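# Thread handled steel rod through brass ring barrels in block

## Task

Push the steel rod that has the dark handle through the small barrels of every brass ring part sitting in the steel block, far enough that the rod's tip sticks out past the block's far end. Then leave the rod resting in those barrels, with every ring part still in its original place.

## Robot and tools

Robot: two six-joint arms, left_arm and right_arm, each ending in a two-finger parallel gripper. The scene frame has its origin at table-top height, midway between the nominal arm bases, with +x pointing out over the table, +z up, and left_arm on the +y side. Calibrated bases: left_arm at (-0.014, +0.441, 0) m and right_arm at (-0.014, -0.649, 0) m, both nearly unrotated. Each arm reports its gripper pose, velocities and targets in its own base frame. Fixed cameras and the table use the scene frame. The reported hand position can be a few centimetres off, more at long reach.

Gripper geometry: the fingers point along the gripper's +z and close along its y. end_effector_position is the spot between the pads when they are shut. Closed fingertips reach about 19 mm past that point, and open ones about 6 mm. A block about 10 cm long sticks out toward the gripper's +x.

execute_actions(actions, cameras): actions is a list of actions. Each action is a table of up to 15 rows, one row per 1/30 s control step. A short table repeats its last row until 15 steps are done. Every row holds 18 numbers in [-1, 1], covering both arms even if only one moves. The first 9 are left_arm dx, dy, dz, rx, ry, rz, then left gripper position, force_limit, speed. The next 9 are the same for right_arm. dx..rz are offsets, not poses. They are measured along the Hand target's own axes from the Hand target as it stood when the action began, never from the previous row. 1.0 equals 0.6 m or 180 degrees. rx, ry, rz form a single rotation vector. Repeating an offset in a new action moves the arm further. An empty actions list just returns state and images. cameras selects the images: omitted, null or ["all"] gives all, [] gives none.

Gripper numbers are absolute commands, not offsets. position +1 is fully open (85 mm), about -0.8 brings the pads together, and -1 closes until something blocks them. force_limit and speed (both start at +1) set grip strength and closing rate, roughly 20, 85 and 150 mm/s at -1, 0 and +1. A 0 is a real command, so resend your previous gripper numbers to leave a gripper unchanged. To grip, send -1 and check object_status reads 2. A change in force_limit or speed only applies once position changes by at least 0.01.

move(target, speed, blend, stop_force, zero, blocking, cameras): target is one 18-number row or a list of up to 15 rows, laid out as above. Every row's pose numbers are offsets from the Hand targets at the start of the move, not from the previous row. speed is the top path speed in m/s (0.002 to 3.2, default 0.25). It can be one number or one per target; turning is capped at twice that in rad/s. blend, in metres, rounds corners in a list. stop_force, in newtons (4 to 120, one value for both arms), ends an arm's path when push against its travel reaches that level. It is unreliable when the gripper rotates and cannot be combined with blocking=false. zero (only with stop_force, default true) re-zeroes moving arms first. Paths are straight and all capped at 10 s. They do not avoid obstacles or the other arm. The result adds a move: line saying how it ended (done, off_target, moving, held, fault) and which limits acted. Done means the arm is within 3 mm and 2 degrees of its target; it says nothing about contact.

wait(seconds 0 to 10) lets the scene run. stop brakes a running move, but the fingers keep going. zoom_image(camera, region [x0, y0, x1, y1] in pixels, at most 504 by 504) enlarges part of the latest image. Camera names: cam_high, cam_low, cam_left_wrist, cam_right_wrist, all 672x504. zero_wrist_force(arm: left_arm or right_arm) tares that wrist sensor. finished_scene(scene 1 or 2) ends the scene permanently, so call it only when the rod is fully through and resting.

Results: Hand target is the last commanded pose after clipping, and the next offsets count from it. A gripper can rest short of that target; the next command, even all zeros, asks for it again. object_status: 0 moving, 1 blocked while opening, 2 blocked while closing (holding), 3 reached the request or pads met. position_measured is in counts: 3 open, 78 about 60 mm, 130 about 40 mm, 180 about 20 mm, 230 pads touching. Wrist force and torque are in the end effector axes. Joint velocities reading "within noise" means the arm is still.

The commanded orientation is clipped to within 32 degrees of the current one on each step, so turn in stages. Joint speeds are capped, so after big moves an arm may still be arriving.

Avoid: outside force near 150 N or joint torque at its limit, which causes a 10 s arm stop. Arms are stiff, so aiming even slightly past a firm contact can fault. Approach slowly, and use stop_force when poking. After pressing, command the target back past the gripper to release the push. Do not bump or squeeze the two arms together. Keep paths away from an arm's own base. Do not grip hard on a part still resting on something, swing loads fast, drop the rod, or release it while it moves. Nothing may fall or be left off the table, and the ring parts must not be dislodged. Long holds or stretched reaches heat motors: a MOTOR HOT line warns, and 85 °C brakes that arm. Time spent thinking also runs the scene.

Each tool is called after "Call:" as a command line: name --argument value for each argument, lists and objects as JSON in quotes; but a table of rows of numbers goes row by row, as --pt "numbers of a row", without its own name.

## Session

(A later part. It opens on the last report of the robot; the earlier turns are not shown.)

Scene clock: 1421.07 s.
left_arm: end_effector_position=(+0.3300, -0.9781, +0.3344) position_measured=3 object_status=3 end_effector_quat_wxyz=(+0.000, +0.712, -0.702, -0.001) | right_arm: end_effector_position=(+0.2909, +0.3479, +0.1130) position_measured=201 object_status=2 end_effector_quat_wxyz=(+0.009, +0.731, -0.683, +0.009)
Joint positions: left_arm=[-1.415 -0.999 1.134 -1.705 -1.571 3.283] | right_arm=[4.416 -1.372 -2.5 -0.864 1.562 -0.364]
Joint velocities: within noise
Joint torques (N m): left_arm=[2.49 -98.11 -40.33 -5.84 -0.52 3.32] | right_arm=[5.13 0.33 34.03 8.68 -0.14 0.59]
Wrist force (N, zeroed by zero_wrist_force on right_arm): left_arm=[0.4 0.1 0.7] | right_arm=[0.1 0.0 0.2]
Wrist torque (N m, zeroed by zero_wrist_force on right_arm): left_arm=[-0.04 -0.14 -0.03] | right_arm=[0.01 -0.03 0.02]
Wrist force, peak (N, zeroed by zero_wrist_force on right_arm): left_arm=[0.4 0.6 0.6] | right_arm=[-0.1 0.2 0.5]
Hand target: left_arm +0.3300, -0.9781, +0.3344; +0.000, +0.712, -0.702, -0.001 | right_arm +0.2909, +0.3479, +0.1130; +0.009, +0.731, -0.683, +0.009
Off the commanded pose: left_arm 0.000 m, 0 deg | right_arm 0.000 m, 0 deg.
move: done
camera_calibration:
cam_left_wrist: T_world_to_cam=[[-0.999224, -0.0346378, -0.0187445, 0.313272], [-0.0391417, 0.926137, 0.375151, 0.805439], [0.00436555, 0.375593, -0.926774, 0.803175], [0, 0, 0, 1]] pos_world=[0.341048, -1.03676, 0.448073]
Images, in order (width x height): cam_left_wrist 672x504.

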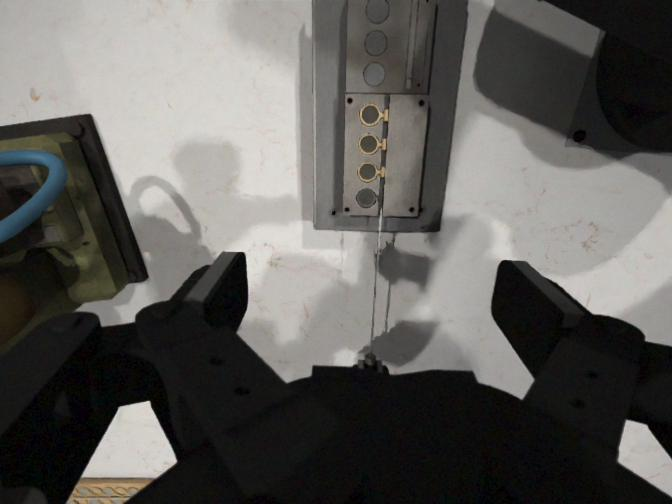

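Call:
move --target '[0,0,0,0,0,0,1,1,1,0,0,0.00083,0,0,0,-1,-1,-1]' --speed 0.005 --stop_force 4 --zero false --cameras '[]'

Call:
move --target '[0,0,0,0,0,0,1,1,1,0,0,0.00083,0,0,0,-1,-1,-1]' --speed 0.005 --stop_force 4 --zero false --cameras '[]'

Call:
move --target '[0,0,0,0,0,0,1,1,1,0,0,0.00083,0,0,0,-1,-1,-1]' --speed 0.005 --stop_force 4 --zero false --cameras '[]'

Call:
move --target '[0,0,0,0,0,0,1,1,1,0,0,0.00083,0,0,0,-1,-1,-1]' --speed 0.005 --stop_force 4 --zero false --cameras '["cam_left_wrist"]'

Call:
zoom_image --camera "cam_left_wrist" --region '[355, 180, 405, 230]'

Scene clock: 1435.67 s.
left_arm: end_effector_position=(+0.3300, -0.9781, +0.3344) position_measured=3 object_status=3 end_effector_quat_wxyz=(+0.000, +0.712, -0.702, -0.001) | right_arm: end_effector_position=(+0.2909, +0.3479, +0.1125) position_measured=201 object_status=2 end_effector_quat_wxyz=(+0.009, +0.731, -0.683, +0.009)
Joint positions: left_arm=[-1.415 -0.999 1.134 -1.705 -1.571 3.283] | right_arm=[4.416 -1.373 -2.501 -0.863 1.562 -0.364]
Joint velocities: within noise
Joint torques (N m): left_arm=[1.47 -96.58 -35.74 -5.86 -0.54 3.26] | right_arm=[-5.35 -1.05 33.95 8.78 0.76 -2.12]
Wrist force (N, zeroed by zero_wrist_force on right_arm): left_arm=[0.2 0.5 0.4] | right_arm=[-0.3 -0.1 0.3]
Wrist torque (N m, zeroed by zero_wrist_force on right_arm): left_arm=[0.03 -0.10 -0.02] | right_arm=[-0.01 0.03 0.02]
Wrist force, peak (N, zeroed by zero_wrist_force on right_arm): left_arm=[0.4 -0.3 0.9] | right_arm=[-0.1 0.5 0.3]
Hand target: left_arm +0.3300, -0.9781, +0.3344; +0.000, +0.712, -0.702, -0.001 | right_arm +0.2909, +0.3479, +0.1126; +0.009, +0.731, -0.683, +0.009
Off the commanded pose: left_arm 0.000 m, 0 deg | right_arm 0.000 m, 0 deg.
move: done
No camera images: "cameras" was empty.

Scene clock: 1436.77 s.
left_arm: end_effector_position=(+0.3300, -0.9781, +0.3344) position_measured=3 object_status=3 end_effector_quat_wxyz=(+0.000, +0.712, -0.702, -0.001) | right_arm: end_effector_position=(+0.2909, +0.3479, +0.1121) position_measured=201 object_status=2 end_effector_quat_wxyz=(+0.009, +0.731, -0.683, +0.009)
Joint positions: left_arm=[-1.415 -0.999 1.134 -1.705 -1.571 3.283] | right_arm=[4.416 -1.374 -2.501 -0.861 1.562 -0.364]
Joint velocities: within noise
Joint torques (N m): left_arm=[0.77 -95.62 -35.08 -5.76 -0.55 3.35] | right_arm=[-7.83 -0.63 34.87 8.96 0.98 -2.17]
Wrist force (N, zeroed by zero_wrist_force on right_arm): left_arm=[0.1 0.3 0.4] | right_arm=[0.1 0.0 0.5]
Wrist torque (N m, zeroed by zero_wrist_force on right_arm): left_arm=[0.00 -0.08 -0.03] | right_arm=[0.02 -0.04 0.02]
Wrist force, peak (N, zeroed by zero_wrist_force on right_arm): left_arm=[0.0 -0.1 1.1] | right_arm=[0.0 0.0 0.7]
Hand target: left_arm +0.3300, -0.9781, +0.3344; +0.000, +0.712, -0.702, -0.001 | right_arm +0.2909, +0.3479, +0.1121; +0.009, +0.731, -0.683, +0.009
Off the commanded pose: left_arm 0.000 m, 0 deg | right_arm 0.000 m, 0 deg.
move: done
No camera images: "cameras" was empty.

Scene clock: 1437.87 s.
left_arm: end_effector_position=(+0.3300, -0.9781, +0.3344) position_measured=3 object_status=3 end_effector_quat_wxyz=(+0.000, +0.712, -0.702, -0.001) | right_arm: end_effector_position=(+0.2909, +0.3479, +0.1116) position_measured=201 object_status=2 end_effector_quat_wxyz=(+0.009, +0.731, -0.683, +0.009)
Joint positions: left_arm=[-1.415 -0.999 1.134 -1.705 -1.571 3.283] | right_arm=[4.416 -1.375 -2.502 -0.86 1.562 -0.364]
Joint velocities: within noise
Joint torques (N m): left_arm=[0.55 -95.21 -35.46 -5.97 -0.52 3.32] | right_arm=[-7.74 -0.03 34.55 8.8 1.56 -2.32]
Wrist force (N, zeroed by zero_wrist_force on right_arm): left_arm=[0.0 -0.5 0.3] | right_arm=[-0.1 0.0 0.3]
Wrist torque (N m, zeroed by zero_wrist_force on right_arm): left_arm=[-0.15 -0.07 -0.03] | right_arm=[0.01 0.00 0.03]
Wrist force, peak (N, zeroed by zero_wrist_force on right_arm): left_arm=[0.1 -0.3 1.0] | right_arm=[-0.1 0.3 0.5]
Hand target: left_arm +0.3300, -0.9781, +0.3344; +0.000, +0.712, -0.702, -0.001 | right_arm +0.2909, +0.3479, +0.1116; +0.009, +0.731, -0.683, +0.009
Off the commanded pose: left_arm 0.000 m, 0 deg | right_arm 0.000 m, 0 deg.
move: done
No camera images: "cameras" was empty.

Scene clock: 1438.97 s.
left_arm: end_effector_position=(+0.3300, -0.9781, +0.3344) position_measured=3 object_status=3 end_effector_quat_wxyz=(+0.000, +0.712, -0.702, -0.001) | right_arm: end_effector_position=(+0.2909, +0.3479, +0.1111) position_measured=201 object_status=2 end_effector_quat_wxyz=(+0.009, +0.731, -0.683, +0.009)
Joint positions: left_arm=[-1.415 -0.999 1.134 -1.705 -1.571 3.283] | right_arm=[4.416 -1.376 -2.502 -0.858 1.562 -0.364]
Joint velocities: within noise
Joint torques (N m): left_arm=[0.18 -94.76 -35.55 -5.85 -0.63 3.19] | right_arm=[-7.38 -0.34 33.76 8.62 1.68 -2.18]
Wrist force (N, zeroed by zero_wrist_force on right_arm): left_arm=[-0.1 0.0 1.1] | right_arm=[-0.1 0.1 0.0]
Wrist torque (N m, zeroed by zero_wrist_force on right_arm): left_arm=[-0.06 -0.05 -0.03] | right_arm=[0.03 0.01 0.02]
Wrist force, peak (N, zeroed by zero_wrist_force on right_arm): left_arm=[0.4 0.3 1.0] | right_arm=[-0.5 -0.2 -0.2]
Hand target: left_arm +0.3300, -0.9781, +0.3344; +0.000, +0.712, -0.702, -0.001 | right_arm +0.2909, +0.3479, +0.1111; +0.009, +0.731, -0.683, +0.009
Off the commanded pose: left_arm 0.000 m, 0 deg | right_arm 0.000 m, 0 deg.
move: done
camera_calibration:
cam_left_wrist: T_world_to_cam=[[-0.999224, -0.0346378, -0.0187445, 0.313272], [-0.0391417, 0.926137, 0.375151, 0.805439], [0.00436555, 0.375593, -0.926774, 0.803175], [0, 0, 0, 1]] pos_world=[0.341048, -1.03676, 0.448073]
Images, in order (width x height): cam_left_wrist 672x504.

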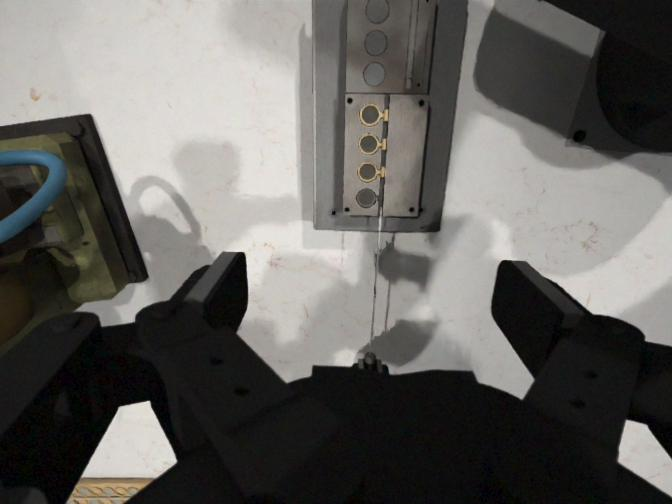

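Scaled by 10.080.

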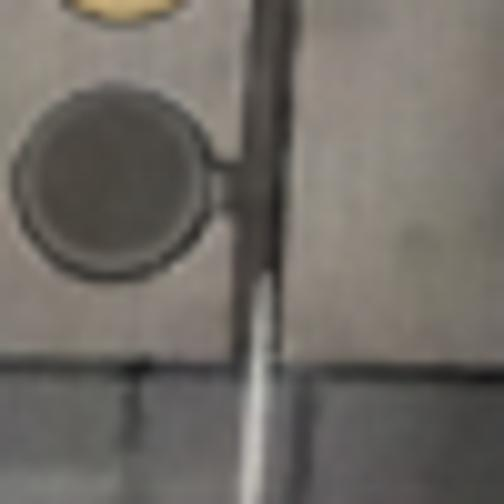

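Call:
move --target '[0,0,0,0,0,0,1,1,1,0,0,0.00083,0,0,0,-1,-1,-1]' --speed 0.005 --stop_force 4 --zero false --cameras '[]'

Call:
move --target '[0,0,0,0,0,0,1,1,1,0,0,0.00083,0,0,0,-1,-1,-1]' --speed 0.005 --stop_force 4 --zero false --cameras '[]'

Call:
move --target '[0,0,0,0,0,0,1,1,1,0,0,0.00083,0,0,0,-1,-1,-1]' --speed 0.005 --stop_force 4 --zero false --cameras '["cam_left_wrist"]'

Call:
zoom_image --camera "cam_left_wrist" --region '[355, 180, 405, 230]'

Scene clock: 1455.43 s.
left_arm: end_effector_position=(+0.3300, -0.9781, +0.3344) position_measured=3 object_status=3 end_effector_quat_wxyz=(+0.000, +0.712, -0.702, -0.001) | right_arm: end_effector_position=(+0.2909, +0.3479, +0.1106) position_measured=201 object_status=2 end_effector_quat_wxyz=(+0.009, +0.731, -0.683, +0.009)
Joint positions: left_arm=[-1.415 -0.999 1.134 -1.705 -1.571 3.283] | right_arm=[4.416 -1.377 -2.503 -0.857 1.562 -0.364]
Joint velocities: within noise
Joint torques (N m): left_arm=[-1.44 -92.75 -35.97 -5.72 -0.63 3.02] | right_arm=[-8.28 -0.38 33.36 8.75 2.13 -2.28]
Wrist force (N, zeroed by zero_wrist_force on right_arm): left_arm=[0.0 0.0 0.3] | right_arm=[-0.4 0.0 -0.1]
Wrist torque (N m, zeroed by zero_wrist_force on right_arm): left_arm=[-0.06 -0.06 -0.03] | right_arm=[0.02 0.09 0.02]
Wrist force, peak (N, zeroed by zero_wrist_force on right_arm): left_arm=[0.6 0.1 1.1] | right_arm=[-0.5 -0.1 -0.4]
Hand target: left_arm +0.3300, -0.9781, +0.3344; +0.000, +0.712, -0.702, -0.001 | right_arm +0.2909, +0.3479, +0.1106; +0.009, +0.731, -0.683, +0.009
Off the commanded pose: left_arm 0.000 m, 0 deg | right_arm 0.000 m, 0 deg.
move: done
No camera images: "cameras" was empty.

Scene clock: 1456.53 s.
left_arm: end_effector_position=(+0.3300, -0.9781, +0.3344) position_measured=3 object_status=3 end_effector_quat_wxyz=(+0.000, +0.712, -0.702, -0.001) | right_arm: end_effector_position=(+0.2909, +0.3479, +0.1101) position_measured=201 object_status=2 end_effector_quat_wxyz=(+0.009, +0.731, -0.683, +0.009)
Joint positions: left_arm=[-1.415 -0.999 1.134 -1.705 -1.571 3.283] | right_arm=[4.416 -1.378 -2.503 -0.856 1.562 -0.364]
Joint velocities: within noise
Joint torques (N m): left_arm=[-1.72 -92.39 -35.95 -5.79 -0.63 3.08] | right_arm=[-8.43 0.37 33.62 8.75 2.15 -2.1]
Wrist force (N, zeroed by zero_wrist_force on right_arm): left_arm=[0.3 -0.3 0.5] | right_arm=[-0.3 0.1 -0.6]
Wrist torque (N m, zeroed by zero_wrist_force on right_arm): left_arm=[-0.11 -0.11 -0.03] | right_arm=[0.04 0.09 0.02]
Wrist force, peak (N, zeroed by zero_wrist_force on right_arm): left_arm=[-0.1 0.3 1.0] | right_arm=[-0.6 0.1 -0.4]
Hand target: left_arm +0.3300, -0.9781, +0.3344; +0.000, +0.712, -0.702, -0.001 | right_arm +0.2909, +0.3479, +0.1101; +0.009, +0.731, -0.683, +0.009
Off the commanded pose: left_arm 0.000 m, 0 deg | right_arm 0.000 m, 0 deg.
move: done
No camera images: "cameras" was empty.

Scene clock: 1457.63 s.
left_arm: end_effector_position=(+0.3300, -0.9781, +0.3344) position_measured=3 object_status=3 end_effector_quat_wxyz=(+0.000, +0.712, -0.702, -0.001) | right_arm: end_effector_position=(+0.2909, +0.3478, +0.1096) position_measured=201 object_status=2 end_effector_quat_wxyz=(+0.009, +0.731, -0.683, +0.009)
Joint positions: left_arm=[-1.415 -0.999 1.134 -1.705 -1.571 3.283] | right_arm=[4.416 -1.379 -2.504 -0.854 1.562 -0.364]
Joint velocities: within noise
Joint torques (N m): left_arm=[-1.92 -92.43 -36.72 -5.74 -0.46 3.05] | right_arm=[-6.94 -0.47 33.38 8.69 2.25 -2.2]
Wrist force (N, zeroed by zero_wrist_force on right_arm): left_arm=[0.2 0.2 0.7] | right_arm=[-0.5 -0.1 -0.5]
Wrist torque (N m, zeroed by zero_wrist_force on right_arm): left_arm=[-0.02 -0.10 -0.03] | right_arm=[0.00 0.13 0.03]
Wrist force, peak (N, zeroed by zero_wrist_force on right_arm): left_arm=[0.2 0.3 1.0] | right_arm=[-0.6 -0.1 -0.9]
Hand target: left_arm +0.3300, -0.9781, +0.3344; +0.000, +0.712, -0.702, -0.001 | right_arm +0.2909, +0.3478, +0.1096; +0.009, +0.731, -0.683, +0.009
Off the commanded pose: left_arm 0.000 m, 0 deg | right_arm 0.000 m, 0 deg.
move: done
camera_calibration:
cam_left_wrist: T_world_to_cam=[[-0.999224, -0.0346378, -0.0187445, 0.313272], [-0.0391417, 0.926137, 0.375151, 0.805439], [0.00436555, 0.375593, -0.926774, 0.803175], [0, 0, 0, 1]] pos_world=[0.341048, -1.03676, 0.448073]
Images, in order (width x height): cam_left_wrist 672x504.

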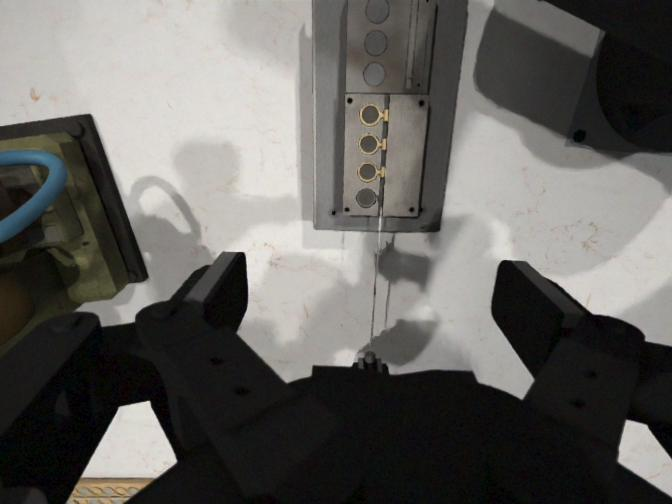

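Scaled by 10.080.

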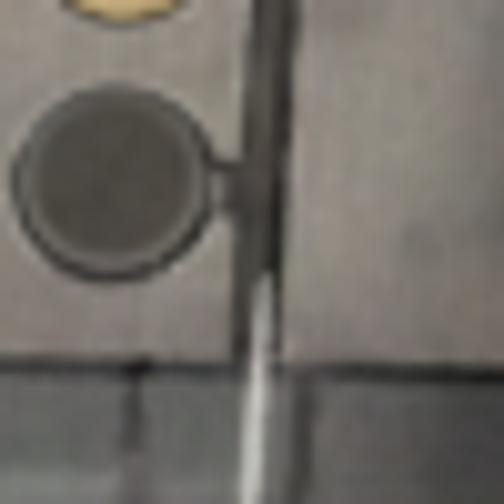

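Call:
move --target '[0,0,0,0,0,0,1,1,1,0,0,-0.00167,0,0,0,-1,-1,-1]' --speed 0.005 --cameras '[]'

Call:
move --target '[0,0,0,0,0,0,1,1,1,0.0001,-0.0003,-0.00233,0,0,0,-1,-1,-1]' --speed 0.005 --cameras '[]'

Call:
move --target '[0,0,0,0,0,0,1,1,1,0.0333,0,0.0009,0,0,0,-1,-1,-1]' --speed 0.02 --stop_force 4 --cameras '["cam_left_wrist"]'

Call:
zoom_image --camera "cam_left_wrist" --region '[355, 160, 405, 230]'

Scene clock: 1488.83 s.
left_arm: end_effector_position=(+0.3300, -0.9781, +0.3344) position_measured=3 object_status=3 end_effector_quat_wxyz=(+0.000, +0.712, -0.702, -0.001) | right_arm: end_effector_position=(+0.2909, +0.3479, +0.1105) position_measured=201 object_status=2 end_effector_quat_wxyz=(+0.009, +0.731, -0.683, +0.009)
Joint positions: left_arm=[-1.415 -0.999 1.134 -1.705 -1.571 3.283] | right_arm=[4.416 -1.377 -2.503 -0.857 1.562 -0.364]
Joint velocities: within noise
Joint torques (N m): left_arm=[-3.68 -90.55 -36.91 -5.8 -0.43 2.96] | right_arm=[-3.33 36.65 46.14 0.7 2.5 -1.29]
Wrist force (N, zeroed by zero_wrist_force on right_arm): left_arm=[0.6 0.0 0.3] | right_arm=[-0.1 -0.2 -0.2]
Wrist torque (N m, zeroed by zero_wrist_force on right_arm): left_arm=[-0.05 -0.16 -0.03] | right_arm=[-0.03 0.08 0.04]
Wrist force, peak (N, zeroed by zero_wrist_force on right_arm): left_arm=[-0.1 0.4 1.0] | right_arm=[-0.4 0.0 -1.0]
Hand target: left_arm +0.3300, -0.9781, +0.3344; +0.000, +0.712, -0.702, -0.001 | right_arm +0.2909, +0.3479, +0.1106; +0.009, +0.731, -0.683, +0.009
Off the commanded pose: left_arm 0.000 m, 0 deg | right_arm 0.000 m, 0 deg.
move: done
No camera images: "cameras" was empty.

Scene clock: 1489.53 s.
left_arm: end_effector_position=(+0.3300, -0.9781, +0.3344) position_measured=3 object_status=3 end_effector_quat_wxyz=(+0.000, +0.712, -0.702, -0.001) | right_arm: end_effector_position=(+0.2911, +0.3479, +0.1119) position_measured=201 object_status=2 end_effector_quat_wxyz=(+0.009, +0.731, -0.683, +0.009)
Joint positions: left_arm=[-1.415 -0.999 1.134 -1.705 -1.571 3.283] | right_arm=[4.416 -1.375 -2.501 -0.861 1.562 -0.364]
Joint velocities: within noise
Joint torques (N m): left_arm=[-3.69 -90.04 -36.56 -5.82 -0.57 2.98] | right_arm=[-7.95 37.58 47.46 1.47 2.06 -2.24]
Wrist force (N, zeroed by zero_wrist_force on right_arm): left_arm=[-0.2 0.1 0.7] | right_arm=[0.0 0.1 0.3]
Wrist torque (N m, zeroed by zero_wrist_force on right_arm): left_arm=[-0.06 -0.04 -0.03] | right_arm=[0.03 -0.02 0.02]
Wrist force, peak (N, zeroed by zero_wrist_force on right_arm): left_arm=[0.2 0.6 0.8] | right_arm=[-0.3 -0.1 0.4]
Hand target: left_arm +0.3300, -0.9781, +0.3344; +0.000, +0.712, -0.702, -0.001 | right_arm +0.2911, +0.3479, +0.1120; +0.009, +0.731, -0.683, +0.009
Off the commanded pose: left_arm 0.000 m, 0 deg | right_arm 0.000 m, 0 deg.
move: done
No camera images: "cameras" was empty.

Scene clock: 1491.43 s.
left_arm: end_effector_position=(+0.3300, -0.9781, +0.3344) position_measured=3 object_status=3 end_effector_quat_wxyz=(+0.000, +0.712, -0.702, -0.001) | right_arm: end_effector_position=(+0.2924, +0.3279, +0.1119) position_measured=201 object_status=2 end_effector_quat_wxyz=(+0.009, +0.731, -0.683, +0.009)
Joint positions: left_arm=[-1.415 -0.999 1.134 -1.705 -1.571 3.283] | right_arm=[4.398 -1.342 -2.524 -0.87 1.561 -0.382]
Joint velocities: within noise
Joint torques (N m): left_arm=[-5.19 -88.88 -37.35 -5.77 -0.44 2.9] | right_arm=[-8.36 33.55 34.37 1.61 -1.95 -2.24]
Wrist force (N, zeroed by zero_wrist_force on right_arm): left_arm=[0.4 0.3 0.7] | right_arm=[0.1 0.1 -0.2]
Wrist torque (N m, zeroed by zero_wrist_force on right_arm): left_arm=[-0.02 -0.12 -0.04] | right_arm=[0.01 0.01 -0.03]
Wrist force, peak (N, zeroed by zero_wrist_force on right_arm): left_arm=[-0.8 0.4 0.8] | right_arm=[-0.5 -0.2 -0.2]
Hand target: left_arm +0.3300, -0.9781, +0.3344; +0.000, +0.712, -0.702, -0.001 | right_arm +0.2924, +0.3279, +0.1119; +0.009, +0.731, -0.683, +0.009
Off the commanded pose: left_arm 0.000 m, 0 deg | right_arm 0.000 m, 0 deg.
move: done
camera_calibration:
cam_left_wrist: T_world_to_cam=[[-0.999224, -0.0346378, -0.0187445, 0.313272], [-0.0391417, 0.926137, 0.375151, 0.805439], [0.00436555, 0.375593, -0.926774, 0.803175], [0, 0, 0, 1]] pos_world=[0.341048, -1.03676, 0.448073]
Images, in order (width x height): cam_left_wrist 672x504.

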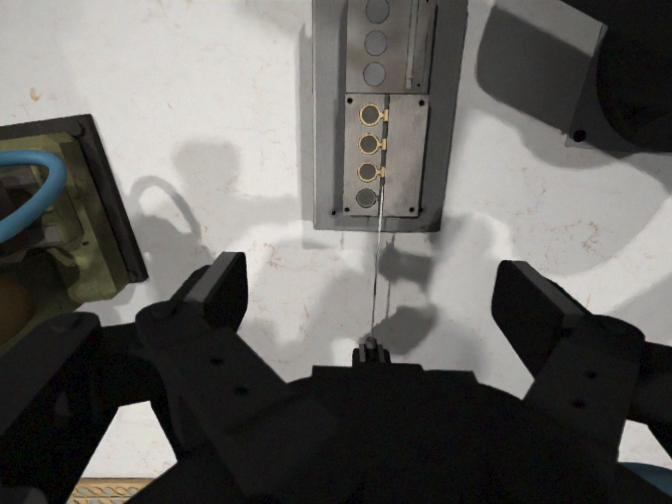

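Scaled by 7.200.

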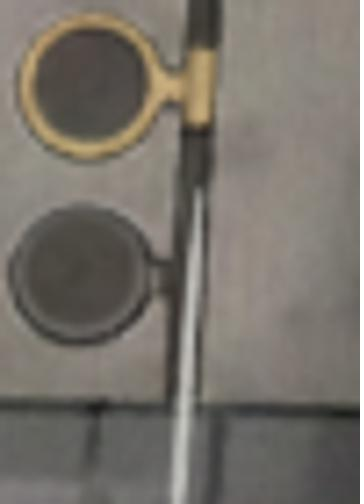

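Call:
zero_wrist_force --arm "right_arm"

Call:
move --target '[0,0,0,0,0,0,1,1,1,0.0233,0,0.0006,0,0,0,-1,-1,-1]' --speed 0.008 --stop_force 4 --zero false --cameras '["cam_left_wrist"]'

Call:
zoom_image --camera "cam_left_wrist" --region '[355, 160, 405, 230]'

Wrist force sensor zeroed.

Scene clock: 1504.43 s.
left_arm: end_effector_position=(+0.3300, -0.9781, +0.3344) position_measured=3 object_status=3 end_effector_quat_wxyz=(+0.000, +0.712, -0.702, -0.001) | right_arm: end_effector_position=(+0.2934, +0.3140, +0.1119) position_measured=201 object_status=2 end_effector_quat_wxyz=(+0.009, +0.731, -0.683, +0.009)
Joint positions: left_arm=[-1.415 -0.999 1.134 -1.705 -1.571 3.283] | right_arm=[4.385 -1.32 -2.539 -0.878 1.561 -0.395]
Joint velocities: within noise
Joint torques (N m): left_arm=[-4.72 -90.36 -38.05 -5.82 -0.43 2.75] | right_arm=[-7.99 32.67 34.69 1.66 -1.9 -2.15]
Wrist force (N, zeroed by zero_wrist_force on right_arm): left_arm=[0.1 0.6 1.0] | right_arm=[-0.5 -0.7 0.0]
Wrist torque (N m, zeroed by zero_wrist_force on right_arm): left_arm=[0.03 -0.07 -0.03] | right_arm=[-0.01 0.11 -0.08]
Wrist force, peak (N, zeroed by zero_wrist_force on right_arm): left_arm=[0.0 0.3 1.2] | right_arm=[-0.7 -0.9 0.0]
Hand target: left_arm +0.3300, -0.9781, +0.3344; +0.000, +0.712, -0.702, -0.001 | right_arm +0.2934, +0.3140, +0.1119; +0.009, +0.731, -0.683, +0.009
Off the commanded pose: left_arm 0.000 m, 0 deg | right_arm 0.000 m, 0 deg.
move: done
camera_calibration:
cam_left_wrist: T_world_to_cam=[[-0.999224, -0.0346378, -0.0187445, 0.313272], [-0.0391417, 0.926137, 0.375151, 0.805439], [0.00436555, 0.375593, -0.926774, 0.803175], [0, 0, 0, 1]] pos_world=[0.341048, -1.03676, 0.448073]
Images, in order (width x height): cam_left_wrist 672x504.

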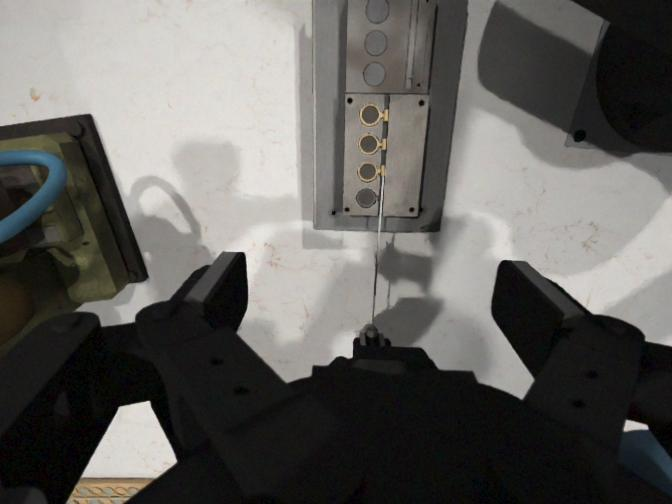

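Scaled by 7.200.

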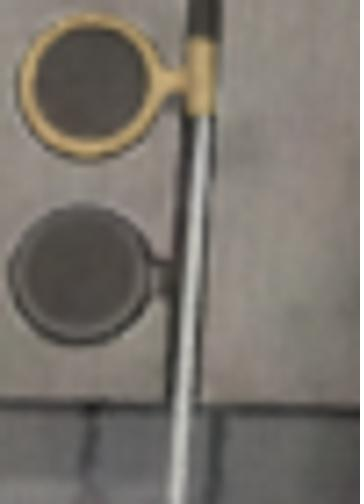

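Call:
move --target '[0,0,0,0,0,0,1,1,1,0,-0.0005,-0.0007,0,0,0,-1,-1,-1]' --speed 0.005 --cameras '[]'

Call:
execute_actions --actions '[]' --cameras '["cam_left_wrist"]'

Call:
zoom_image --camera "cam_left_wrist" --region '[365, 150, 400, 195]'

Scene clock: 1524.27 s.
left_arm: end_effector_position=(+0.3300, -0.9781, +0.3344) position_measured=3 object_status=3 end_effector_quat_wxyz=(+0.000, +0.712, -0.702, -0.001) | right_arm: end_effector_position=(+0.2937, +0.3140, +0.1124) position_measured=201 object_status=2 end_effector_quat_wxyz=(+0.009, +0.731, -0.683, +0.009)
Joint positions: left_arm=[-1.415 -0.999 1.134 -1.705 -1.571 3.283] | right_arm=[4.385 -1.319 -2.538 -0.879 1.561 -0.396]
Joint velocities: within noise
Joint torques (N m): left_arm=[-6.5 -89.1 -38.58 -5.75 -0.45 2.53] | right_arm=[-8.65 32.51 47.84 1.1 -1.92 -2.25]
Wrist force (N, zeroed by zero_wrist_force on right_arm): left_arm=[0.3 -0.2 0.2] | right_arm=[-0.1 -0.3 0.1]
Wrist torque (N m, zeroed by zero_wrist_force on right_arm): left_arm=[-0.09 -0.12 -0.03] | right_arm=[-0.01 0.06 -0.02]
Wrist force, peak (N, zeroed by zero_wrist_force on right_arm): left_arm=[0.3 0.2 1.1] | right_arm=[-0.7 -1.0 0.2]
Hand target: left_arm +0.3300, -0.9781, +0.3344; +0.000, +0.712, -0.702, -0.001 | right_arm +0.2937, +0.3140, +0.1124; +0.009, +0.731, -0.683, +0.009
Off the commanded pose: left_arm 0.000 m, 0 deg | right_arm 0.000 m, 0 deg.
move: done
No camera images: "cameras" was empty.

Scene clock: 1524.27 s.
left_arm: end_effector_position=(+0.3300, -0.9781, +0.3344) position_measured=3 object_status=3 end_effector_quat_wxyz=(+0.000, +0.712, -0.702, -0.001) | right_arm: end_effector_position=(+0.2937, +0.3140, +0.1124) position_measured=201 object_status=2 end_effector_quat_wxyz=(+0.009, +0.731, -0.683, +0.009)
Joint positions: left_arm=[-1.415 -0.999 1.134 -1.705 -1.571 3.283] | right_arm=[4.385 -1.319 -2.538 -0.879 1.561 -0.396]
Joint velocities: within noise
Joint torques (N m): left_arm=[-6.5 -89.1 -38.58 -5.75 -0.45 2.53] | right_arm=[-8.65 32.51 47.84 1.1 -1.92 -2.25]
Wrist force (N, zeroed by zero_wrist_force on right_arm): left_arm=[0.3 -0.2 0.2] | right_arm=[-0.1 -0.3 0.1]
Wrist torque (N m, zeroed by zero_wrist_force on right_arm): left_arm=[-0.09 -0.12 -0.03] | right_arm=[-0.01 0.06 -0.02]
Wrist force, peak (N, zeroed by zero_wrist_force on right_arm): left_arm=[0.3 -0.2 0.2] | right_arm=[-0.1 -0.3 0.1]
Hand target: left_arm +0.3300, -0.9781, +0.3344; +0.000, +0.712, -0.702, -0.001 | right_arm +0.2937, +0.3140, +0.1124; +0.009, +0.731, -0.683, +0.009
Tool commands: left_gripper/position=+1.0 left_gripper/force_limit=+1.0 left_gripper/speed=+1.0 right_gripper/position=-1.0 right_gripper/force_limit=-1.0 right_gripper/speed=-1.0
Off the commanded pose: left_arm 0.000 m, 0 deg | right_arm 0.000 m, 0 deg.
camera_calibration:
cam_left_wrist: T_world_to_cam=[[-0.999224, -0.0346378, -0.0187445, 0.313272], [-0.0391417, 0.926137, 0.375151, 0.805439], [0.00436555, 0.375593, -0.926774, 0.803175], [0, 0, 0, 1]] pos_world=[0.341048, -1.03676, 0.448073]
Images, in order (width x height): cam_left_wrist 672x504.

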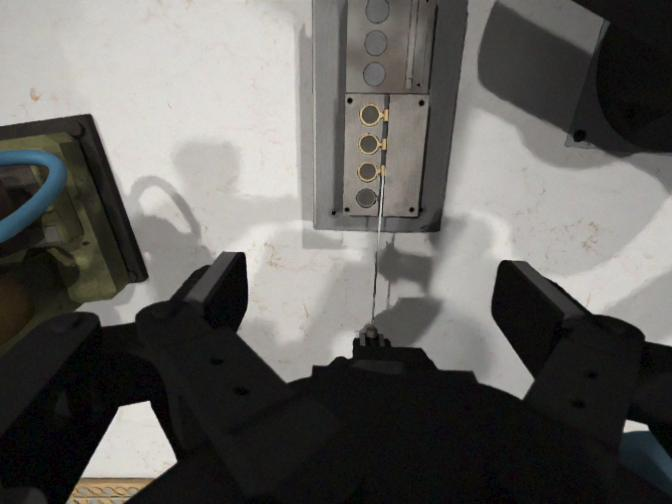

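Scaled by 11.200.

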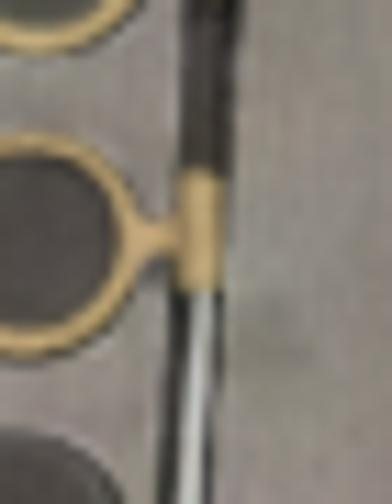

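Call:
execute_actions --actions '[]' --cameras '["cam_left_wrist", "cam_right_wrist"]'

Call:
zoom_image --camera "cam_left_wrist" --region '[355, 80, 415, 240]'

Scene clock: 1559.77 s.
left_arm: end_effector_position=(+0.3300, -0.9781, +0.3344) position_measured=3 object_status=3 end_effector_quat_wxyz=(+0.000, +0.712, -0.702, -0.001) | right_arm: end_effector_position=(+0.2937, +0.3140, +0.1124) position_measured=201 object_status=2 end_effector_quat_wxyz=(+0.009, +0.731, -0.683, +0.009)
Joint positions: left_arm=[-1.415 -0.999 1.134 -1.705 -1.571 3.283] | right_arm=[4.385 -1.319 -2.538 -0.879 1.561 -0.396]
Joint velocities: within noise
Joint torques (N m): left_arm=[-5.08 -90.22 -38.23 -5.75 -0.5 2.64] | right_arm=[-6.81 32.73 42.07 4.39 -2.13 -2.2]
Wrist force (N, zeroed by zero_wrist_force on right_arm): left_arm=[0.1 0.2 0.4] | right_arm=[-0.3 -0.4 0.3]
Wrist torque (N m, zeroed by zero_wrist_force on right_arm): left_arm=[-0.04 -0.09 -0.03] | right_arm=[-0.02 0.08 -0.02]
Wrist force, peak (N, zeroed by zero_wrist_force on right_arm): left_arm=[0.2 0.7 0.8] | right_arm=[-0.4 -0.7 0.4]
Hand target: left_arm +0.3300, -0.9781, +0.3344; +0.000, +0.712, -0.702, -0.001 | right_arm +0.2937, +0.3140, +0.1124; +0.009, +0.731, -0.683, +0.009
Tool commands: left_gripper/position=+1.0 left_gripper/force_limit=+1.0 left_gripper/speed=+1.0 right_gripper/position=-1.0 right_gripper/force_limit=-1.0 right_gripper/speed=-1.0
Off the commanded pose: left_arm 0.000 m, 0 deg | right_arm 0.000 m, 0 deg.
camera_calibration:
cam_left_wrist: T_world_to_cam=[[-0.999224, -0.0346378, -0.0187445, 0.313272], [-0.0391417, 0.926137, 0.375151, 0.805439], [0.00436555, 0.375593, -0.926774, 0.803175], [0, 0, 0, 1]] pos_world=[0.341048, -1.03676, 0.448073]
cam_right_wrist: T_world_to_cam=[[-0.999579, -0.0283076, -0.00630538, 0.31582], [-0.0287314, 0.936987, 0.348181, -0.308524], [-0.00394812, 0.348216, -0.937406, 0.131642], [0, 0, 0, 1]] pos_world=[0.307343, 0.252183, 0.232816]
Images, in order (width x height): cam_left_wrist 672x504, cam_right_wrist 672x504.

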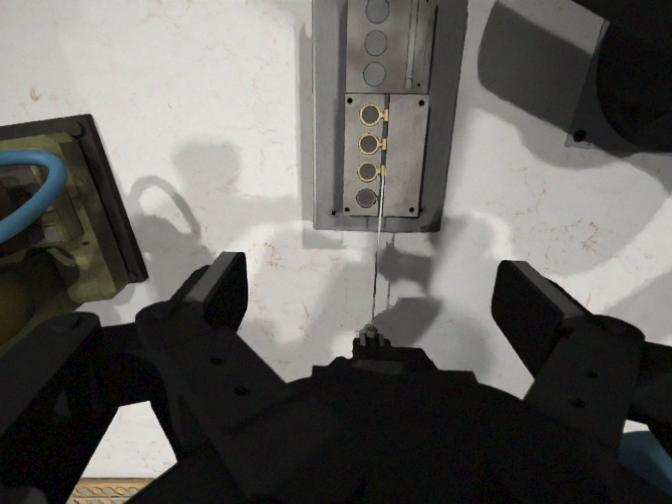

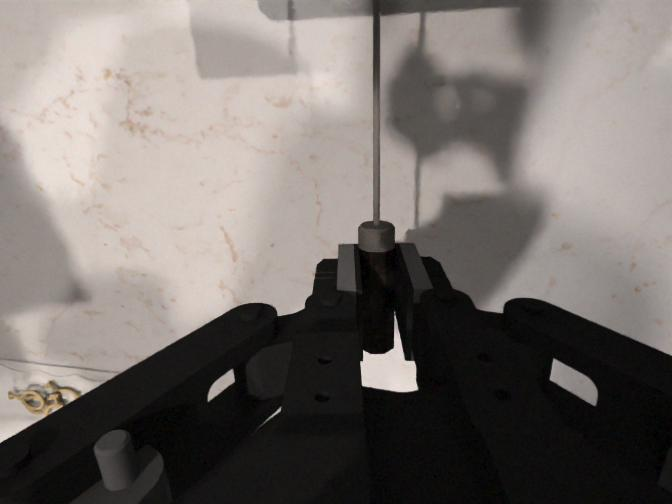

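Scaled by 3.150.

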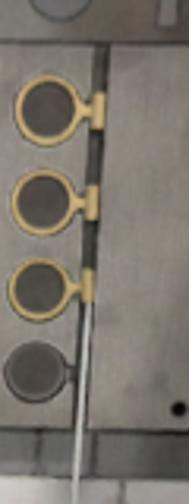

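Call:
move --target '[0,0,0,0,0,0,1,1,1, 0.01333,0,0.00036,0,0,0,-1,-1,-1]' --speed 0.008 --stop_force 4 --zero false --cameras '["cam_left_wrist"]'

Call:
zoom_image --camera "cam_left_wrist" --region '[355, 80, 415, 240]'

Scene clock: 1566.43 s.
left_arm: end_effector_position=(+0.3300, -0.9781, +0.3344) position_measured=3 object_status=3 end_effector_quat_wxyz=(+0.000, +0.712, -0.702, -0.001) | right_arm: end_effector_position=(+0.2939, +0.3114, +0.1124) position_measured=201 object_status=2 end_effector_quat_wxyz=(+0.009, +0.731, -0.683, +0.009)
Joint positions: left_arm=[-1.415 -0.999 1.134 -1.705 -1.571 3.283] | right_arm=[4.382 -1.315 -2.541 -0.881 1.561 -0.398]
Joint velocities: within noise
Joint torques (N m): left_arm=[-5.27 -89.72 -39.18 -5.56 -0.57 2.39] | right_arm=[10.45 -4.14 46.47 8.84 -0.78 1.57]
Wrist force (N, zeroed by zero_wrist_force on right_arm): left_arm=[-0.3 0.0 0.5] | right_arm=[-0.1 -0.3 -0.1]
Wrist torque (N m, zeroed by zero_wrist_force on right_arm): left_arm=[-0.05 -0.02 -0.03] | right_arm=[0.00 0.06 -0.03]
Wrist force, peak (N, zeroed by zero_wrist_force on right_arm): left_arm=[-0.2 0.2 1.3] | right_arm=[-0.2 -0.9 0.1]
Hand target: left_arm +0.3300, -0.9781, +0.3344; +0.000, +0.712, -0.702, -0.001 | right_arm +0.2939, +0.3114, +0.1124; +0.009, +0.731, -0.683, +0.009 (not the last commanded pose)
Off the commanded pose: left_arm 0.000 m, 0 deg | right_arm 0.005 m, 0 deg.
move: held (right_arm; a check stopped the path); limits=held
pose unreachable (right arm): on one or more control steps of this call, first in action 0 (counted from 0), this arm could not follow its commanded pose, so it was not sent that pose on those steps. It may still have moved: this result reports where it is.
cause: moving toward the commanded pose would bring a part of the arm too close to another arm (a part of this arm just beyond joint 4 (wrist 1) and the left arm's gripper, where that arm would come to rest).
camera_calibration:
cam_left_wrist: T_world_to_cam=[[-0.999224, -0.0346378, -0.0187445, 0.313272], [-0.0391417, 0.926137, 0.375151, 0.805439], [0.00436555, 0.375593, -0.926774, 0.803175], [0, 0, 0, 1]] pos_world=[0.341048, -1.03676, 0.448073]
Images, in order (width x height): cam_left_wrist 672x504.

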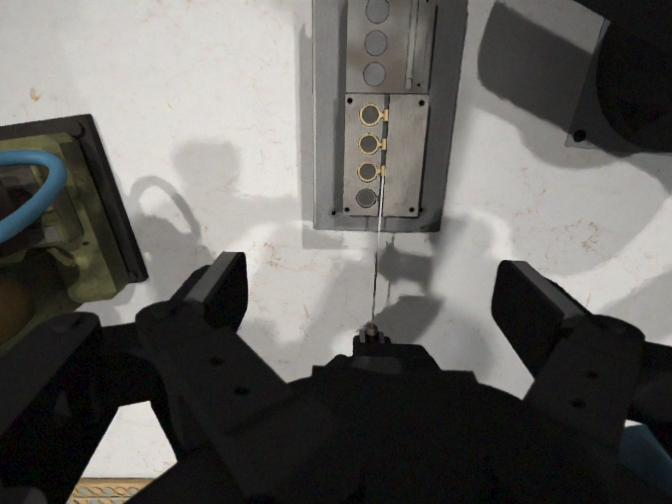

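Scaled by 3.150.

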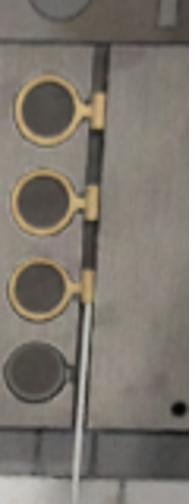

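Call:
move --target '[0,0,-0.3,0,0,0,1,1,1, 0,0,0,0,0,0,-1,-1,-1]' --speed 0.15 --cameras '["cam_left_wrist"]'

Call:
zoom_image --camera "cam_left_wrist" --region '[340, 120, 430, 280]'

Scene clock: 1633.20 s.
left_arm: end_effector_position=(+0.3300, -0.9783, +0.5143) position_measured=3 object_status=3 end_effector_quat_wxyz=(+0.000, +0.712, -0.702, -0.001) | right_arm: end_effector_position=(+0.2939, +0.3114, +0.1124) position_measured=201 object_status=2 end_effector_quat_wxyz=(+0.009, +0.731, -0.683, +0.009)
Joint positions: left_arm=[-1.415 -0.989 0.803 -1.383 -1.571 3.283] | right_arm=[4.382 -1.315 -2.541 -0.881 1.561 -0.398]
Joint velocities: within noise
Joint torques (N m): left_arm=[5.72 -83.42 -59.56 -2.95 -1.14 1.79] | right_arm=[9.5 -3.95 38.68 6.8 2.63 1.68]
Wrist force (N, zeroed by zero_wrist_force on right_arm): left_arm=[0.2 -0.1 0.5] | right_arm=[-0.2 -0.4 -0.1]
Wrist torque (N m, zeroed by zero_wrist_force on right_arm): left_arm=[-0.05 -0.09 -0.01] | right_arm=[-0.01 0.09 -0.03]
Wrist force, peak (N, zeroed by zero_wrist_force on right_arm): left_arm=[-0.2 0.1 2.6] | right_arm=[-0.5 -0.6 0.3]
Hand target: left_arm +0.3301, -0.9783, +0.5144; +0.000, +0.712, -0.702, -0.001 | right_arm +0.2939, +0.3114, +0.1124; +0.009, +0.731, -0.683, +0.009
Off the commanded pose: left_arm 0.000 m, 0 deg | right_arm 0.000 m, 0 deg.
move: done
camera_calibration:
cam_left_wrist: T_world_to_cam=[[-0.999224, -0.0346378, -0.0187445, 0.316633], [-0.0391417, 0.926137, 0.375151, 0.738227], [0.00436555, 0.375593, -0.926774, 0.970014], [0, 0, 0, 1]] pos_world=[0.341048, -1.03706, 0.627973]
Images, in order (width x height): cam_left_wrist 672x504.

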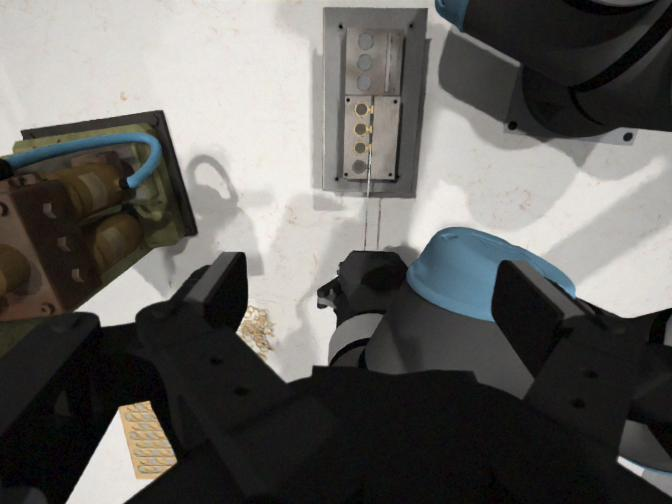

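Scaled by 3.150.

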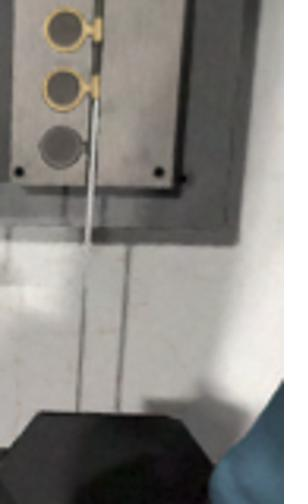

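Call:
zoom_image --camera "cam_left_wrist" --region '[340, 90, 400, 190]'

Call:
move --target '[0,0,0,0,0,0,1,1,1, 0.01167,0,0.0003,0,0,0,-1,-1,-1]' --speed 0.008 --stop_force 4 --zero false --cameras '["cam_left_wrist"]'

Call:
zoom_image --camera "cam_left_wrist" --region '[340, 90, 400, 190]'

Scaled by 5.040.

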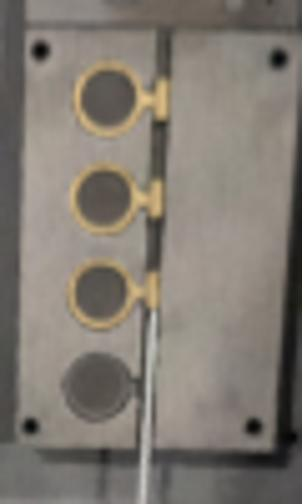

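Scene clock: 1648.20 s.
left_arm: end_effector_position=(+0.3301, -0.9783, +0.5144) position_measured=3 object_status=3 end_effector_quat_wxyz=(+0.000, +0.712, -0.702, -0.001) | right_arm: end_effector_position=(+0.2943, +0.3044, +0.1124) position_measured=201 object_status=2 end_effector_quat_wxyz=(+0.009, +0.731, -0.683, +0.009)
Joint positions: left_arm=[-1.415 -0.989 0.803 -1.383 -1.571 3.283] | right_arm=[4.375 -1.304 -2.548 -0.885 1.561 -0.405]
Joint velocities: within noise
Joint torques (N m): left_arm=[9.42 -82.23 -57.61 -4.16 -1.17 3.59] | right_arm=[-8.23 30.87 34.69 1.55 -2.01 -2.18]
Wrist force (N, zeroed by zero_wrist_force on right_arm): left_arm=[0.3 0.4 0.6] | right_arm=[-0.7 -1.2 0.1]
Wrist torque (N m, zeroed by zero_wrist_force on right_arm): left_arm=[0.04 -0.11 -0.01] | right_arm=[-0.03 0.12 -0.13]
Wrist force, peak (N, zeroed by zero_wrist_force on right_arm): left_arm=[-0.2 0.8 1.0] | right_arm=[-0.8 -1.2 0.1]
Hand target: left_arm +0.3301, -0.9783, +0.5144; +0.000, +0.712, -0.702, -0.001 | right_arm +0.2943, +0.3044, +0.1124; +0.009, +0.731, -0.683, +0.009
Off the commanded pose: left_arm 0.000 m, 0 deg | right_arm 0.000 m, 0 deg.
move: done
camera_calibration:
cam_left_wrist: T_world_to_cam=[[-0.999224, -0.0346378, -0.0187445, 0.316739], [-0.0391417, 0.926137, 0.375151, 0.738101], [0.00436555, 0.375593, -0.926774, 0.970069], [0, 0, 0, 1]] pos_world=[0.341148, -1.03696, 0.628073]
Images, in order (width x height): cam_left_wrist 672x504.

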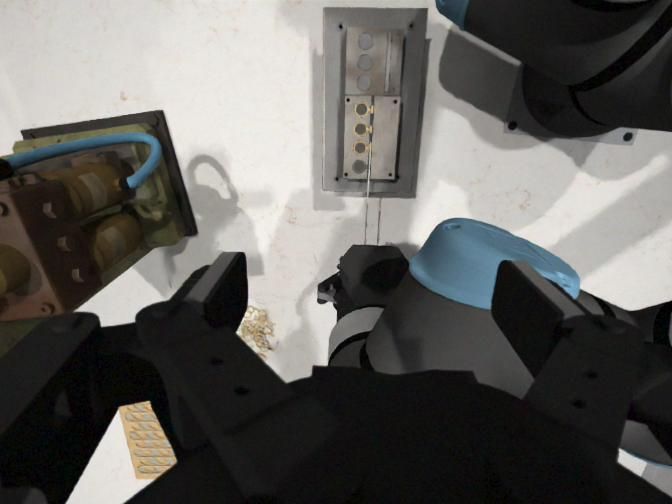

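Scaled by 5.040.

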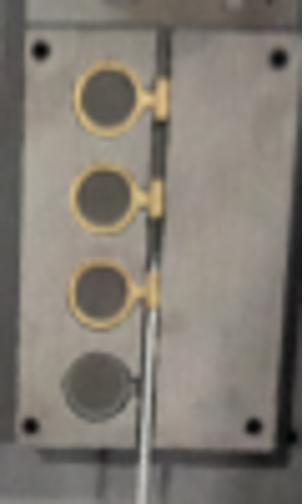

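Call:
zoom_image --camera "cam_left_wrist" --region '[355, 100, 385, 150]'

Call:
zoom_image --camera "cam_left_wrist" --region '[355, 145, 385, 195]'

Scaled by 10.080.

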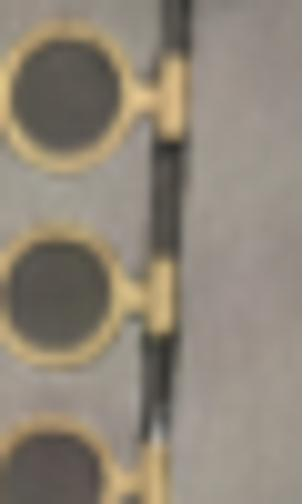

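Scaled by 10.080.

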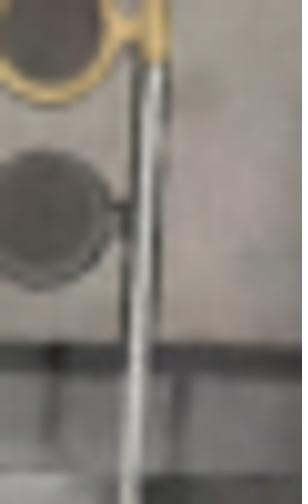

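Call:
move --target '[0,0,0,0,0,0,1,1,1, 0,-0.0006,-0.00033,0,0,0,-1,-1,-1]' --speed 0.005 --cameras '[]'

Scene clock: 1676.73 s.
left_arm: end_effector_position=(+0.3301, -0.9783, +0.5144) position_measured=3 object_status=3 end_effector_quat_wxyz=(+0.000, +0.712, -0.702, -0.001) | right_arm: end_effector_position=(+0.2947, +0.3044, +0.1126) position_measured=201 object_status=2 end_effector_quat_wxyz=(+0.009, +0.731, -0.683, +0.009)
Joint positions: left_arm=[-1.415 -0.989 0.803 -1.383 -1.571 3.283] | right_arm=[4.374 -1.304 -2.547 -0.885 1.561 -0.406]
Joint velocities: within noise
Joint torques (N m): left_arm=[6.56 -82.74 -57.61 -3.58 -1.26 3.71] | right_arm=[-7.93 -4.84 47.58 1.08 -2.07 -2.19]
Wrist force (N, zeroed by zero_wrist_force on right_arm): left_arm=[0.0 0.6 0.2] | right_arm=[-0.4 -0.5 -0.1]
Wrist torque (N m, zeroed by zero_wrist_force on right_arm): left_arm=[0.06 -0.07 0.00] | right_arm=[0.01 0.11 -0.04]
Wrist force, peak (N, zeroed by zero_wrist_force on right_arm): left_arm=[0.4 0.8 1.2] | right_arm=[-0.8 -1.4 -0.1]
Hand target: left_arm +0.3301, -0.9783, +0.5144; +0.000, +0.712, -0.702, -0.001 | right_arm +0.2947, +0.3044, +0.1126; +0.009, +0.731, -0.683, +0.009
Off the commanded pose: left_arm 0.000 m, 0 deg | right_arm 0.000 m, 0 deg.
move: done
No camera images: "cameras" was empty.

Call:
move --target '[0,0,0,0,0,0,1,1,1, 0.01167,0,0.0002,0,0,0,-1,-1,-1]' --speed 0.008 --stop_force 4 --zero false --cameras '["cam_left_wrist"]'

Call:
zoom_image --camera "cam_left_wrist" --region '[355, 100, 385, 150]'

Scene clock: 1687.13 s.
left_arm: end_effector_position=(+0.3301, -0.9783, +0.5144) position_measured=3 object_status=3 end_effector_quat_wxyz=(+0.000, +0.712, -0.702, -0.001) | right_arm: end_effector_position=(+0.2952, +0.2974, +0.1126) position_measured=201 object_status=2 end_effector_quat_wxyz=(+0.009, +0.731, -0.683, +0.009)
Joint positions: left_arm=[-1.415 -0.989 0.803 -1.383 -1.571 3.283] | right_arm=[4.367 -1.292 -2.555 -0.889 1.561 -0.413]
Joint velocities: within noise
Joint torques (N m): left_arm=[6.31 -83.17 -56.72 -3.74 -1.29 3.58] | right_arm=[-8.04 30.47 34.96 1.47 -2.06 -2.13]
Wrist force (N, zeroed by zero_wrist_force on right_arm): left_arm=[0.0 -0.1 0.7] | right_arm=[-0.6 -1.2 0.2]
Wrist torque (N m, zeroed by zero_wrist_force on right_arm): left_arm=[-0.05 -0.07 0.00] | right_arm=[-0.01 0.09 -0.12]
Wrist force, peak (N, zeroed by zero_wrist_force on right_arm): left_arm=[0.4 0.4 1.4] | right_arm=[-0.9 -1.4 0.2]
Hand target: left_arm +0.3301, -0.9783, +0.5144; +0.000, +0.712, -0.702, -0.001 | right_arm +0.2952, +0.2974, +0.1126; +0.009, +0.731, -0.683, +0.009
Off the commanded pose: left_arm 0.000 m, 0 deg | right_arm 0.000 m, 0 deg.
move: done
camera_calibration:
cam_left_wrist: T_world_to_cam=[[-0.999224, -0.0346378, -0.0187445, 0.316739], [-0.0391417, 0.926137, 0.375151, 0.738101], [0.00436555, 0.375593, -0.926774, 0.970069], [0, 0, 0, 1]] pos_world=[0.341148, -1.03696, 0.628073]
Images, in order (width x height): cam_left_wrist 672x504.

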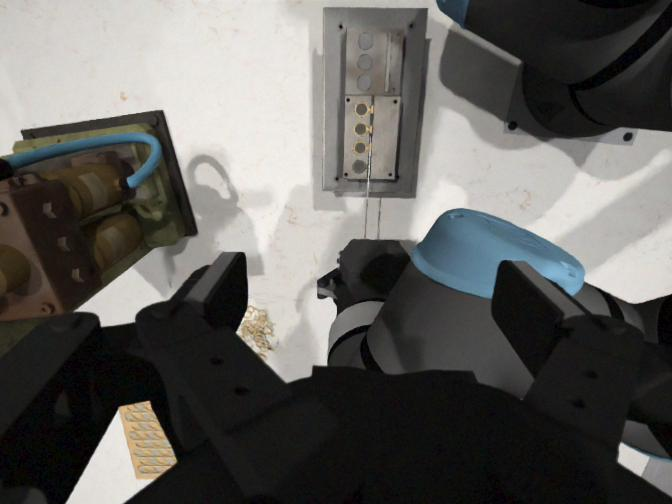

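Scaled by 10.080.

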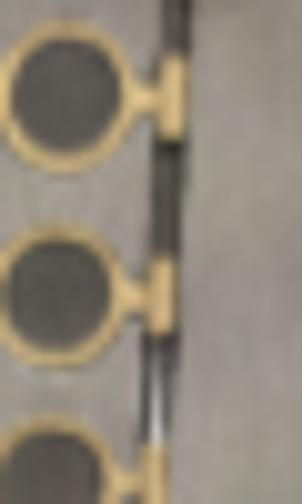

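Call:
zoom_image --camera "cam_left_wrist" --region '[355, 140, 385, 190]'

Call:
execute_actions --actions '[]' --cameras '["cam_right_wrist"]'

Call:
zoom_image --camera "cam_right_wrist" --region '[340, 0, 420, 240]'

Scaled by 10.080.

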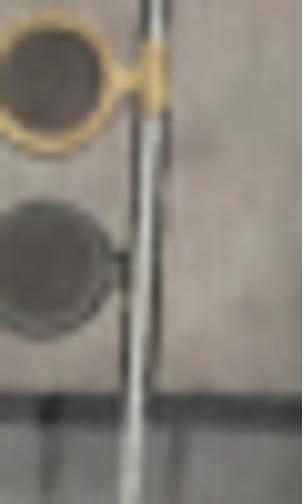

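Scene clock: 1704.90 s.
left_arm: end_effector_position=(+0.3301, -0.9783, +0.5144) position_measured=3 object_status=3 end_effector_quat_wxyz=(+0.000, +0.712, -0.702, -0.001) | right_arm: end_effector_position=(+0.2952, +0.2974, +0.1126) position_measured=201 object_status=2 end_effector_quat_wxyz=(+0.009, +0.731, -0.683, +0.009)
Joint positions: left_arm=[-1.415 -0.989 0.803 -1.383 -1.571 3.283] | right_arm=[4.367 -1.292 -2.555 -0.889 1.561 -0.413]
Joint velocities: within noise
Joint torques (N m): left_arm=[4.82 -83.69 -56.35 -3.86 -1.03 3.69] | right_arm=[-5.14 29.33 39.97 4.09 -1.56 -1.93]
Wrist force (N, zeroed by zero_wrist_force on right_arm): left_arm=[0.6 0.1 0.5] | right_arm=[-0.6 -1.0 0.3]
Wrist torque (N m, zeroed by zero_wrist_force on right_arm): left_arm=[-0.03 -0.17 0.00] | right_arm=[0.01 0.09 -0.12]
Wrist force, peak (N, zeroed by zero_wrist_force on right_arm): left_arm=[0.1 0.3 1.2] | right_arm=[-0.9 -1.2 0.2]
Hand target: left_arm +0.3301, -0.9783, +0.5144; +0.000, +0.712, -0.702, -0.001 | right_arm +0.2952, +0.2974, +0.1126; +0.009, +0.731, -0.683, +0.009
Tool commands: left_gripper/position=+1.0 left_gripper/force_limit=+1.0 left_gripper/speed=+1.0 right_gripper/position=-1.0 right_gripper/force_limit=-1.0 right_gripper/speed=-1.0
Off the commanded pose: left_arm 0.000 m, 0 deg | right_arm 0.000 m, 0 deg.
camera_calibration:
cam_right_wrist: T_world_to_cam=[[-0.999579, -0.0283076, -0.00630538, 0.316851], [-0.0287314, 0.936987, 0.348181, -0.293032], [-0.00394812, 0.348216, -0.937406, 0.137709], [0, 0, 0, 1]] pos_world=[0.308843, 0.235583, 0.233116]
Images, in order (width x height): cam_right_wrist 672x504.

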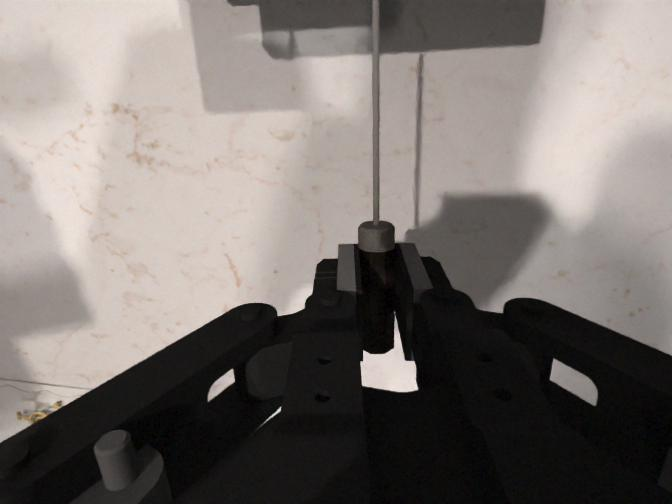

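Scaled by 2.100.

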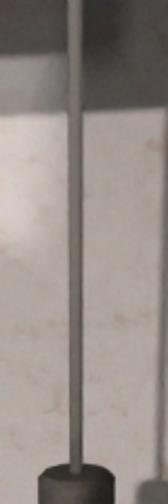

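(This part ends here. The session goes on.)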